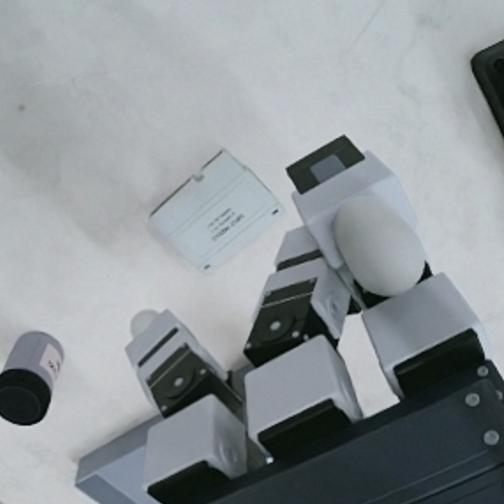

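Request:
{"op": "execute_actions", "data": {
  "actions": [
    [[0.009,0.0163,0.04,0,0,-0.028,-0.754,-0.4,-0.576,-0.696,-0.754,0.4,-0.576,-0.696,-0.754,0,0.9,0.5,-0.714,-0.678,-0.226,-0.168,0.4,-0.8,0,0,0.03,0,0,0,-0.754,0.18,-0.576,-0.696,-0.754,-0.18,-0.576,-0.696,-0.754,0,0.9,0.5,-0.714,-0.678,-0.226,-0.168,0.65,-0.8]],
    [[0,0,0.045,0,0,0,-0.754,-0.4,-0.576,-0.696,-0.754,0.4,-0.576,-0.696,-0.754,0,0.9,0.5,-0.714,-0.678,-0.226,-0.168,0.4,-0.8,0,0,0.015,0,0,0,-0.754,0.18,-0.576,-0.696,-0.754,-0.18,-0.576,-0.696,-0.754,0,0.9,0.5,-0.714,-0.678,-0.226,-0.168,0.65,-0.8]],
    [[0,0,0,0,0,0,-0.754,-0.4,-0.576,-0.696,-0.754,0.4,-0.576,-0.696,-0.754,0,0.9,0.5,-0.714,-0.678,-0.226,-0.168,0.4,-0.8,0,0,0,0,0,0,-0.754,-0.2,-0.576,-0.696,-0.754,0.2,-0.576,-0.696,-0.754,0,0.9,0.5,-0.714,-0.678,-0.226,-0.168,0.4,-0.85]],
    [[0,0,0,0,0,0,-0.754,-0.4,-0.576,-0.696,-0.754,0.4,-0.576,-0.696,-0.754,0,0.9,0.5,-0.714,-0.678,-0.226,-0.168,0.4,-0.8,0,0,0,0,0,0,-0.754,-0.2,-0.576,-0.696,-0.754,0.2,-0.576,-0.696,-0.754,0,0.9,0.5,-0.714,-0.678,-0.226,-0.168,0.4,-0.85]],
    [[0,0,0,0,0,0,-0.754,-0.4,-0.576,-0.696,-0.754,0.4,-0.576,-0.696,-0.754,0,0.9,0.5,-0.714,-0.678,-0.226,-0.168,0.4,-0.8,0,0,-0.05,0,0,0,-0.754,-0.2,-0.576,-0.696,-0.754,0.2,-0.576,-0.696,-0.754,0,0.9,0.5,-0.714,-0.678,-0.226,-0.168,0.4,-0.85]],
    [[0,0,0,0,0,0,-0.754,-0.4,-0.576,-0.696,-0.754,0.4,-0.576,-0.696,-0.754,0,0.9,0.5,-0.714,-0.678,-0.226,-0.168,0.4,-0.8,0,0,-0.13,0,0,0,-0.754,-0.2,-0.576,-0.696,-0.754,0.2,-0.576,-0.696,-0.754,0,0.9,0.5,-0.714,-0.678,-0.226,-0.168,0.4,-0.85]]
  ],
  "cameras": ["cam_left_wrist", "cam_right_wrist"]
}}

Request:
{"op": "zoom_image", "data": {
  "camera": "cam_left_wrist",
  "region": [220, 150, 420, 350]
}}

Scene clock: 263.27 s.
left_arm: end_effector_position=(+0.3068, +0.2077, +0.1460) hand_goal=(-0.754, -0.400, -0.576, -0.696, -0.754, +0.400, -0.576, -0.696, -0.754, +0.000, +0.900, +0.500, -0.714, -0.678, -0.226, -0.168) hand_measured=(-0.752, -0.398, -0.576, -0.696, -0.752, +0.398, -0.576, -0.696, -0.756, +0.002, +0.898, +0.498, -0.712, -0.678, -0.222, -0.168) hand_current_ma=(+1, +0, +0, +0, +0, -1, +0, +0, +0, +0, -1, -1, +0, +0, +2, +0) hand_state=(goal, goal, goal, goal, goal, goal, goal, goal, goal, goal, goal, goal, goal, goal, goal, goal) hand_current_limit=0.40 hand_speed=-0.80 end_effector_quat_wxyz=(-0.001, +0.999, +0.039, -0.012) | right_arm: end_effector_position=(+0.3882, -0.0420, +0.2326) hand_goal=(-0.754, -0.200, -0.576, -0.696, -0.754, +0.200, -0.576, -0.696, -0.754, +0.000, +0.900, +0.500, -0.714, -0.678, -0.226, -0.168) hand_measured=(-0.752, -0.196, -0.576, -0.696, -0.752, +0.198, -0.576, -0.696, -0.754, +0.000, +0.894, +0.498, -0.714, -0.678, -0.220, -0.166) hand_current_ma=(+10, +12, +4, +0, +6, -10, -2, +0, -4, -1, -28, -12, -2, +3, +36, +7) hand_state=(goal, goal, goal, goal, goal, goal, goal, goal, goal, goal, goal, goal, goal, goal, goal, goal) hand_current_limit=0.40 hand_speed=-0.85 end_effector_quat_wxyz=(+0.001, +0.771, +0.636, -0.003)
Joint positions: left_arm=[-0.235 1.007 0.751 -1.339 0.004 1.294] | right_arm=[0.89 1.581 1.377 -1.373 0.001 1.075]
Joint torques (N m): left_arm=[-0.21 -3.55 8.4 0.53 0 -0.23] | right_arm=[-0.32 -11.05 8.72 -0.46 0.22 0.08]
Heat: left arm: hottest elbow 41 °C; right arm: hottest elbow 32 °C.
Hand target: left_arm +0.3145, +0.2059, +0.1511; +0.000, +0.999, +0.044, +0.001 | right_arm +0.3902, -0.0351, +0.2390; +0.000, +0.766, +0.643, +0.000
Off the commanded pose: left_arm 0.009 m, 2 deg | right_arm 0.010 m, 1 deg.
Step readings (end_effector_position of left_arm | right_arm):
0: (+0.2971, +0.2156, +0.1920) | (+0.3879, -0.0421, +0.1526)
1: (+0.2989, +0.2150, +0.1901) | (+0.3881, -0.0419, +0.1515)
2: (+0.3027, +0.2134, +0.1882) | (+0.3892, -0.0405, +0.1500)
4: (+0.3051, +0.2093, +0.1822) | (+0.3901, -0.0394, +0.1470)
8: (+0.3053, +0.2066, +0.1758) | (+0.3894, -0.0403, +0.1431)
15: (+0.3078, +0.2071, +0.1758) | (+0.3897, -0.0400, +0.1431)
16: (+0.3083, +0.2071, +0.1725) | (+0.3896, -0.0400, +0.1423)
17: (+0.3111, +0.2066, +0.1695) | (+0.3902, -0.0393, +0.1415)
19: (+0.3106, +0.2068, +0.1589) | (+0.3905, -0.0389, +0.1395)
23: (+0.3054, +0.2079, +0.1464) | (+0.3899, -0.0396, +0.1355)
30: (+0.3067, +0.2077, +0.1460) | (+0.3898, -0.0398, +0.1347)
31: (+0.3067, +0.2077, +0.1460) | (+0.3898, -0.0398, +0.1347)
32: (+0.3068, +0.2077, +0.1460) | (+0.3898, -0.0398, +0.1347)
34: (+0.3068, +0.2077, +0.1460) | (+0.3898, -0.0398, +0.1347)
38: (+0.3068, +0.2077, +0.1460) | (+0.3898, -0.0398, +0.1347)
45: (+0.3068, +0.2077, +0.1460) | (+0.3898, -0.0398, +0.1347)
46: (+0.3068, +0.2077, +0.1460) | (+0.3898, -0.0398, +0.1347)
47: (+0.3068, +0.2077, +0.1460) | (+0.3898, -0.0398, +0.1347)
49: (+0.3068, +0.2077, +0.1460) | (+0.3898, -0.0398, +0.1347)
53: (+0.3068, +0.2077, +0.1460) | (+0.3898, -0.0398, +0.1347)
60: (+0.3068, +0.2077, +0.1460) | (+0.3898, -0.0398, +0.1347)
61: (+0.3068, +0.2077, +0.1460) | (+0.3888, -0.0411, +0.1350)
62: (+0.3068, +0.2077, +0.1460) | (+0.3868, -0.0434, +0.1354)
64: (+0.3068, +0.2077, +0.1460) | (+0.3839, -0.0470, +0.1375)
68: (+0.3068, +0.2077, +0.1460) | (+0.3824, -0.0488, +0.1412)
75: (+0.3068, +0.2077, +0.1460) | (+0.3823, -0.0489, +0.1419)
76: (+0.3068, +0.2077, +0.1460) | (+0.3820, -0.0494, +0.1482)
77: (+0.3068, +0.2077, +0.1460) | (+0.3780, -0.0544, +0.1550)
79: (+0.3068, +0.2077, +0.1460) | (+0.3762, -0.0565, +0.1769)
83: (+0.3068, +0.2077, +0.1460) | (+0.3847, -0.0462, +0.2253)
90: (+0.3068, +0.2077, +0.1460) | (+0.3879, -0.0423, +0.2367)
camera_calibration:
cam_left_wrist: T_world_to_cam=[[-0.846871, 0.531583, 0.0151486, 0.111471], [0.355029, 0.543933, 0.760323, -0.392204], [0.395935, 0.649274, -0.649368, -0.0391179], [0, 0, 0, 1]] pos_world=[0.249133, 0.179475, 0.271111]
cam_right_wrist: T_world_to_cam=[[0.460468, -0.886498, -0.0457298, -0.166805], [-0.571289, -0.335383, 0.749098, -0.0150113], [-0.679411, -0.31881, -0.660879, 0.524043], [0, 0, 0, 1]] pos_world=[0.424273, 0.0141637, 0.349946]
Images, in order (width x height): cam_left_wrist 616x616, cam_right_wrist 616x616.

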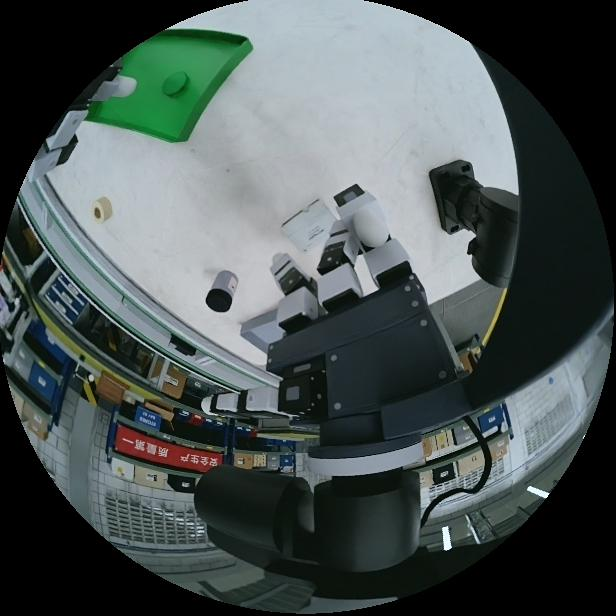

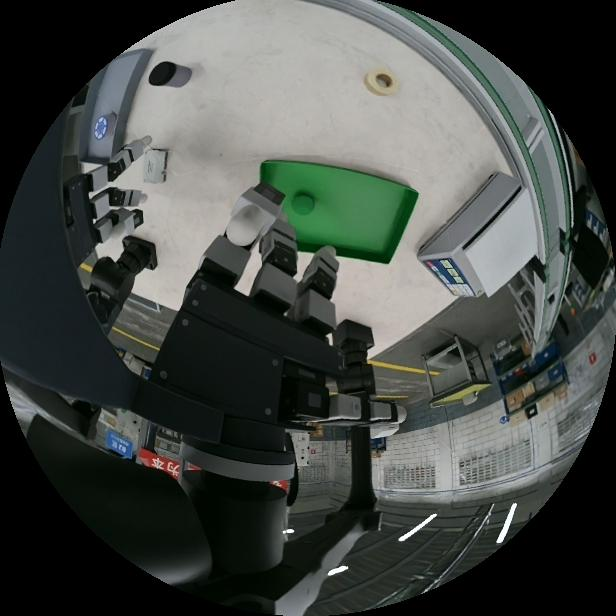

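Scaled by 2.520 from the camera's 616x616 image, which has a finer 880x880 frame.

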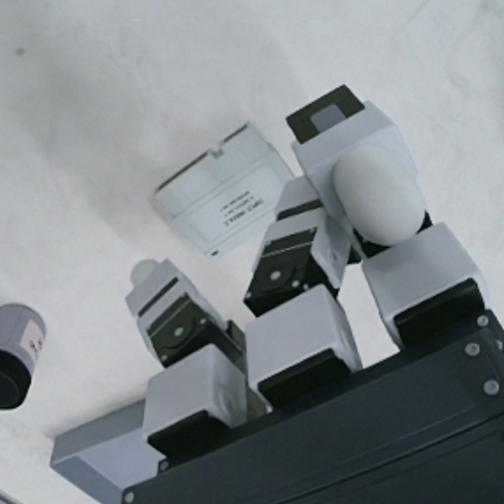

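Request:
{"op": "execute_actions", "data": {
  "actions": [
    [[0,0.0075,0.0335,0,0,0,-0.754,-0.4,-0.576,-0.696,-0.754,0.4,-0.576,-0.696,-0.754,0,0.9,0.5,-0.714,-0.678,-0.226,-0.168,0.4,-0.8,0,0,-0.05,0,0,0,-0.754,-0.2,-0.576,-0.696,-0.754,0.2,-0.576,-0.696,-0.754,0,0.9,0.5,-0.714,-0.678,-0.226,-0.168,0.4,-0.85]],
    [[0,0,0,0,0,0,-0.754,-0.4,-0.576,-0.696,-0.754,0.4,-0.576,-0.696,-0.754,0,0.9,0.5,-0.714,-0.678,-0.226,-0.168,0.4,-0.8,-0.144,-0.022,0,0,0,0,-0.754,-0.2,-0.576,-0.696,-0.754,0.2,-0.576,-0.696,-0.754,0,0.9,0.5,-0.714,-0.678,-0.226,-0.168,0.4,-0.85]]
  ],
  "cameras": ["cam_left_wrist"]
}}

Request:
{"op": "zoom_image", "data": {
  "camera": "cam_left_wrist",
  "region": [220, 150, 420, 350]
}}

Scene clock: 273.20 s.
left_arm: end_effector_position=(+0.3088, +0.2034, +0.1284) hand_goal=(-0.754, -0.400, -0.576, -0.696, -0.754, +0.400, -0.576, -0.696, -0.754, +0.000, +0.900, +0.500, -0.714, -0.678, -0.226, -0.168) hand_measured=(-0.752, -0.398, -0.576, -0.696, -0.752, +0.398, -0.576, -0.696, -0.756, +0.002, +0.898, +0.498, -0.714, -0.678, -0.222, -0.168) hand_current_ma=(+1, +0, +0, +0, +0, -1, +0, +0, +0, +0, -1, -1, +0, +0, +2, +0) hand_state=(goal, goal, goal, goal, goal, goal, goal, goal, goal, goal, goal, goal, goal, goal, goal, goal) hand_current_limit=0.40 hand_speed=-0.80 end_effector_quat_wxyz=(-0.001, +0.999, +0.039, -0.009) | right_arm: end_effector_position=(+0.3580, -0.1246, +0.2633) hand_goal=(-0.754, -0.200, -0.576, -0.696, -0.754, +0.200, -0.576, -0.696, -0.754, +0.000, +0.900, +0.500, -0.714, -0.678, -0.226, -0.168) hand_measured=(-0.752, -0.198, -0.576, -0.696, -0.752, +0.200, -0.576, -0.696, -0.754, +0.000, +0.894, +0.498, -0.714, -0.678, -0.220, -0.166) hand_current_ma=(+7, +9, +4, +0, +7, +0, -2, +0, -3, -1, -27, -12, +4, +3, +32, +7) hand_state=(goal, goal, goal, goal, goal, goal, goal, goal, goal, goal, goal, goal, goal, goal, goal, goal) hand_current_limit=0.40 hand_speed=-0.85 end_effector_quat_wxyz=(+0.002, +0.771, +0.637, -0.008)
Joint positions: left_arm=[-0.252 1.027 0.715 -1.276 0.003 1.277] | right_arm=[0.815 1.363 1.222 -1.447 0.002 0.999]
Joint torques (N m): left_arm=[-0.62 -3.55 7.91 0.64 0.01 -0.21] | right_arm=[-0.56 -8.12 8.42 0.05 0.19 0.11]
Heat: left arm: hottest elbow 40 °C; right arm: hottest elbow 32 °C.
Hand target: left_arm +0.3149, +0.2015, +0.1309; +0.000, +0.999, +0.044, +0.000 | right_arm +0.3624, -0.1179, +0.2691; +0.000, +0.766, +0.643, +0.000
Off the commanded pose: left_arm 0.007 m, 1 deg | right_arm 0.010 m, 1 deg.
Step readings (end_effector_position of left_arm | right_arm):
0: (+0.3068, +0.2077, +0.1460) | (+0.3882, -0.0420, +0.2326)
1: (+0.3075, +0.2071, +0.1442) | (+0.3873, -0.0430, +0.2340)
2: (+0.3098, +0.2061, +0.1424) | (+0.3854, -0.0454, +0.2365)
4: (+0.3104, +0.2043, +0.1364) | (+0.3835, -0.0477, +0.2413)
8: (+0.3079, +0.2035, +0.1288) | (+0.3847, -0.0461, +0.2487)
15: (+0.3087, +0.2034, +0.1284) | (+0.3847, -0.0461, +0.2493)
16: (+0.3087, +0.2034, +0.1284) | (+0.3813, -0.0527, +0.2457)
17: (+0.3087, +0.2034, +0.1284) | (+0.3765, -0.0609, +0.2437)
19: (+0.3088, +0.2034, +0.1284) | (+0.3597, -0.0937, +0.2407)
23: (+0.3088, +0.2034, +0.1284) | (+0.3555, -0.1248, +0.2638)
30: (+0.3088, +0.2034, +0.1284) | (+0.3573, -0.1254, +0.2668)
camera_calibration:
cam_left_wrist: T_world_to_cam=[[-0.847331, 0.530983, 0.00928706, 0.11669], [0.349332, 0.544114, 0.762828, -0.375896], [0.399996, 0.649612, -0.646535, -0.0503446], [0, 0, 0, 1]] pos_world=[0.250325, 0.175274, 0.253111]
Images, in order (width x height): cam_left_wrist 616x616.

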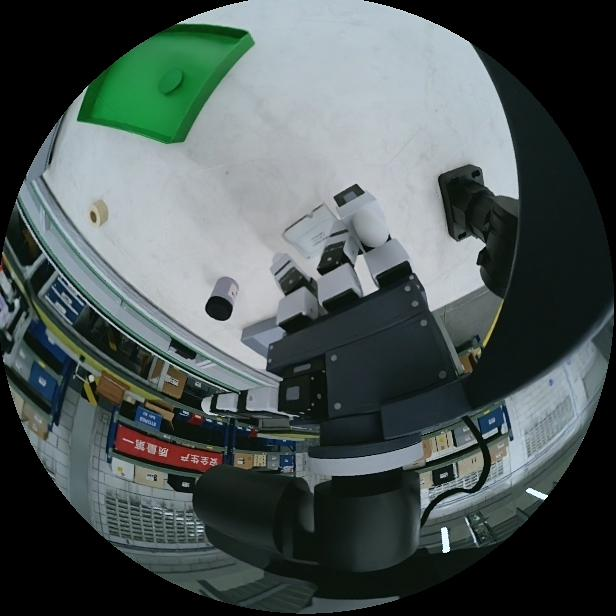

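Scaled by 2.520 from the camera's 616x616 image, which has a finer 880x880 frame.

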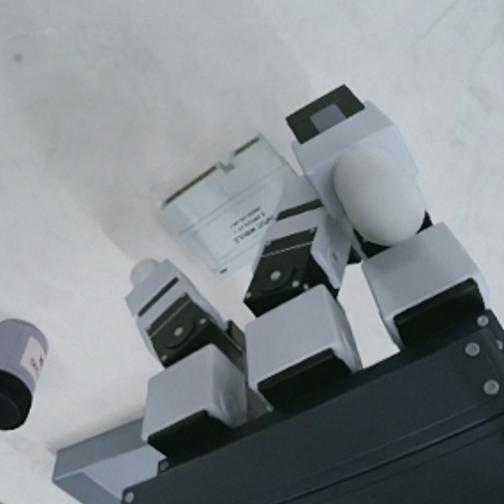

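Request:
{"op": "execute_actions", "data": {
  "actions": [
    [[0,0,0,0,0,0,-0.754,0.04,-0.576,-0.696,-0.754,-0.04,-0.576,-0.696,-0.754,0,0.9,0.5,-0.714,-0.678,-0.226,-0.168,0.4,-0.8,-0.144,-0.022,0,0,0,0,-0.754,-0.2,-0.576,-0.696,-0.754,0.2,-0.576,-0.696,-0.754,0,0.9,0.5,-0.714,-0.678,-0.226,-0.168,0.4,-0.85]],
    [[0,0,0,0,0,0,-0.754,0.04,-0.576,-0.696,-0.754,-0.04,-0.576,-0.696,-0.754,0,0.9,0.5,-0.714,-0.678,-0.226,-0.168,0.5,-0.8,-0.144,-0.022,0,0,0,0,-0.754,-0.2,-0.576,-0.696,-0.754,0.2,-0.576,-0.696,-0.754,0,0.9,0.5,-0.714,-0.678,-0.226,-0.168,0.4,-0.85]],
    [[0,0,-0.04,0,0,0,-0.754,0.04,-0.576,-0.696,-0.754,-0.04,-0.576,-0.696,-0.754,0,0.9,0.5,-0.714,-0.678,-0.226,-0.168,0.5,-0.8,-0.144,-0.022,0,0,0,0,-0.754,-0.2,-0.576,-0.696,-0.754,0.2,-0.576,-0.696,-0.754,0,0.9,0.5,-0.714,-0.678,-0.226,-0.168,0.4,-0.85]],
    [[0,0,-0.04,0,0,0,-0.754,0.04,-0.576,-0.696,-0.754,-0.04,-0.576,-0.696,-0.754,0,0.9,0.5,-0.714,-0.678,-0.226,-0.168,0.5,-0.8,-0.144,-0.022,0,0,0,0,-0.754,-0.2,-0.576,-0.696,-0.754,0.2,-0.576,-0.696,-0.754,0,0.9,0.5,-0.714,-0.678,-0.226,-0.168,0.4,-0.85]]
  ],
  "cameras": ["cam_left_wrist", "cam_right_wrist"]
}}

Request:
{"op": "zoom_image", "data": {
  "camera": "cam_left_wrist",
  "region": [220, 150, 420, 350]
}}

Scene clock: 282.83 s.
left_arm: end_effector_position=(+0.2996, +0.2055, +0.1555) hand_goal=(-0.754, +0.040, -0.576, -0.696, -0.754, -0.040, -0.576, -0.696, -0.754, +0.000, +0.900, +0.500, -0.714, -0.678, -0.226, -0.168) hand_measured=(-0.752, +0.036, -0.576, -0.696, -0.752, -0.036, -0.576, -0.696, -0.756, +0.002, +0.898, +0.498, -0.714, -0.678, -0.222, -0.168) hand_current_ma=(+1, -1, +0, +0, +0, +1, +0, +0, +0, +0, -1, -1, +0, +0, +2, +0) hand_state=(goal, goal, goal, goal, goal, goal, goal, goal, goal, goal, goal, goal, goal, goal, goal, goal) hand_current_limit=0.50 hand_speed=-0.80 end_effector_quat_wxyz=(-0.005, +0.999, +0.040, -0.023) | right_arm: end_effector_position=(+0.2485, -0.4499, +0.2632) hand_goal=(-0.754, -0.200, -0.576, -0.696, -0.754, +0.200, -0.576, -0.696, -0.754, +0.000, +0.900, +0.500, -0.714, -0.678, -0.226, -0.168) hand_measured=(-0.752, -0.198, -0.576, -0.696, -0.752, +0.200, -0.576, -0.696, -0.754, +0.000, +0.894, +0.498, -0.714, -0.678, -0.222, -0.166) hand_current_ma=(+8, +9, +3, +0, +6, +3, -1, +0, -3, -1, -25, -12, +4, +3, +27, +7) hand_state=(goal, goal, goal, goal, goal, goal, goal, goal, goal, goal, goal, goal, goal, goal, goal, goal) hand_current_limit=0.40 hand_speed=-0.85 end_effector_quat_wxyz=(+0.000, +0.771, +0.637, -0.002)
Joint positions: left_arm=[-0.252 0.996 0.772 -1.394 0.003 1.276] | right_arm=[-0.287 0.724 0.8 -1.649 0.003 -0.103]
Joint torques (N m): left_arm=[-0.73 -3.6 11.38 -0.34 0.05 -0.21] | right_arm=[-0.91 -0.62 8.4 -0.29 0.13 0.06]
Heat: left arm: hottest elbow 40 °C; right arm: hottest elbow 32 °C.
Hand target: left_arm +0.3150, +0.2015, +0.1790; +0.000, +0.999, +0.044, +0.000 | right_arm +0.2505, -0.4492, +0.2691; +0.000, +0.766, +0.643, +0.000
Off the commanded pose: left_arm 0.028 m, 3 deg | right_arm 0.006 m, 1 deg.
Step readings (end_effector_position of left_arm | right_arm):
0: (+0.3088, +0.2034, +0.1284) | (+0.3580, -0.1245, +0.2633)
1: (+0.3088, +0.2034, +0.1284) | (+0.3545, -0.1309, +0.2590)
2: (+0.3088, +0.2034, +0.1284) | (+0.3503, -0.1393, +0.2561)
4: (+0.3088, +0.2034, +0.1284) | (+0.3347, -0.1737, +0.2501)
8: (+0.3088, +0.2034, +0.1284) | (+0.3283, -0.2096, +0.2652)
15: (+0.3092, +0.2034, +0.1285) | (+0.3300, -0.2079, +0.2646)
16: (+0.3092, +0.2034, +0.1285) | (+0.3271, -0.2131, +0.2607)
17: (+0.3092, +0.2034, +0.1285) | (+0.3235, -0.2226, +0.2572)
19: (+0.3092, +0.2034, +0.1285) | (+0.3100, -0.2566, +0.2527)
23: (+0.3092, +0.2034, +0.1285) | (+0.3004, -0.2930, +0.2668)
30: (+0.3092, +0.2034, +0.1285) | (+0.3028, -0.2889, +0.2633)
31: (+0.3070, +0.2039, +0.1283) | (+0.3004, -0.2937, +0.2608)
32: (+0.3053, +0.2042, +0.1289) | (+0.2980, -0.3048, +0.2589)
34: (+0.3023, +0.2049, +0.1311) | (+0.2847, -0.3402, +0.2574)
38: (+0.3009, +0.2052, +0.1345) | (+0.2714, -0.3770, +0.2685)
45: (+0.3010, +0.2052, +0.1351) | (+0.2752, -0.3706, +0.2634)
46: (+0.2998, +0.2054, +0.1370) | (+0.2735, -0.3750, +0.2625)
47: (+0.2983, +0.2058, +0.1393) | (+0.2707, -0.3898, +0.2624)
49: (+0.2967, +0.2061, +0.1459) | (+0.2565, -0.4266, +0.2637)
53: (+0.2996, +0.2055, +0.1547) | (+0.2403, -0.4627, +0.2684)
60: (+0.2996, +0.2055, +0.1555) | (+0.2469, -0.4530, +0.2633)
camera_calibration:
cam_left_wrist: T_world_to_cam=[[-0.847271, 0.529851, 0.0372841, 0.103378], [0.370746, 0.539664, 0.755851, -0.398759], [0.380367, 0.654233, -0.653681, -0.0245269], [0, 0, 0, 1]] pos_world=[0.244757, 0.176467, 0.281515]
cam_right_wrist: T_world_to_cam=[[0.462189, -0.88548, -0.0480211, -0.462062], [-0.571196, -0.338691, 0.747679, -0.255695], [-0.678319, -0.318139, -0.662322, 0.319713], [0, 0, 0, 1]] pos_world=[0.284375, -0.394035, 0.380742]
Images, in order (width x height): cam_left_wrist 616x616, cam_right_wrist 616x616.

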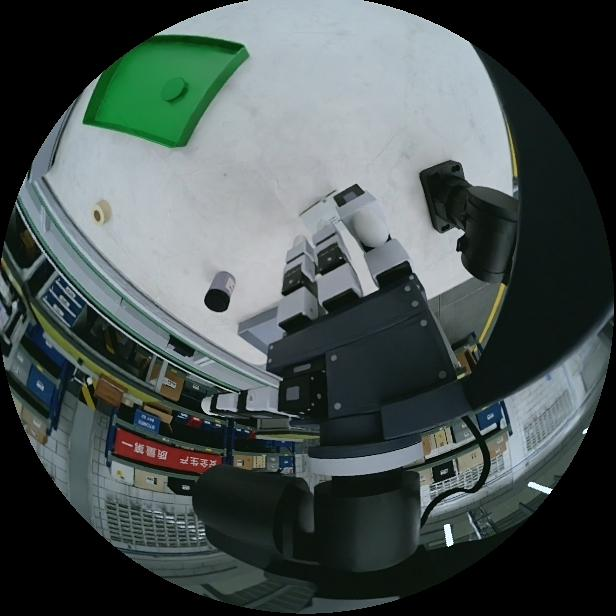

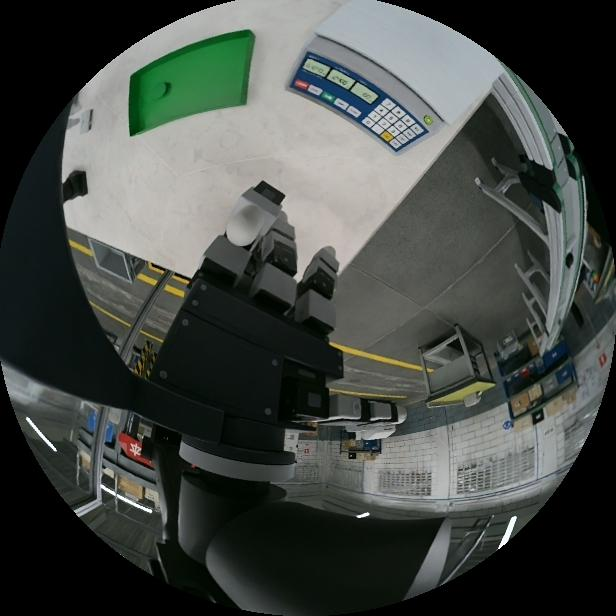

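Scaled by 2.520 from the camera's 616x616 image, which has a finer 880x880 frame.

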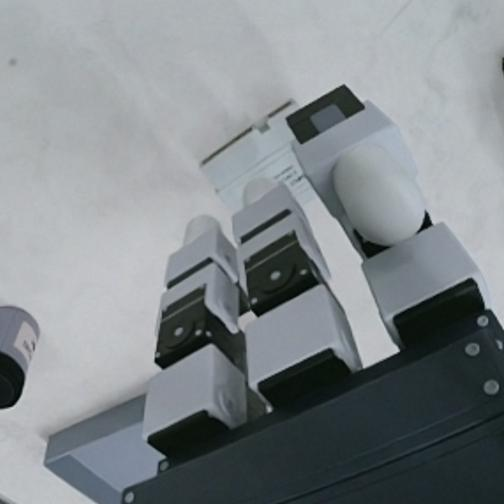

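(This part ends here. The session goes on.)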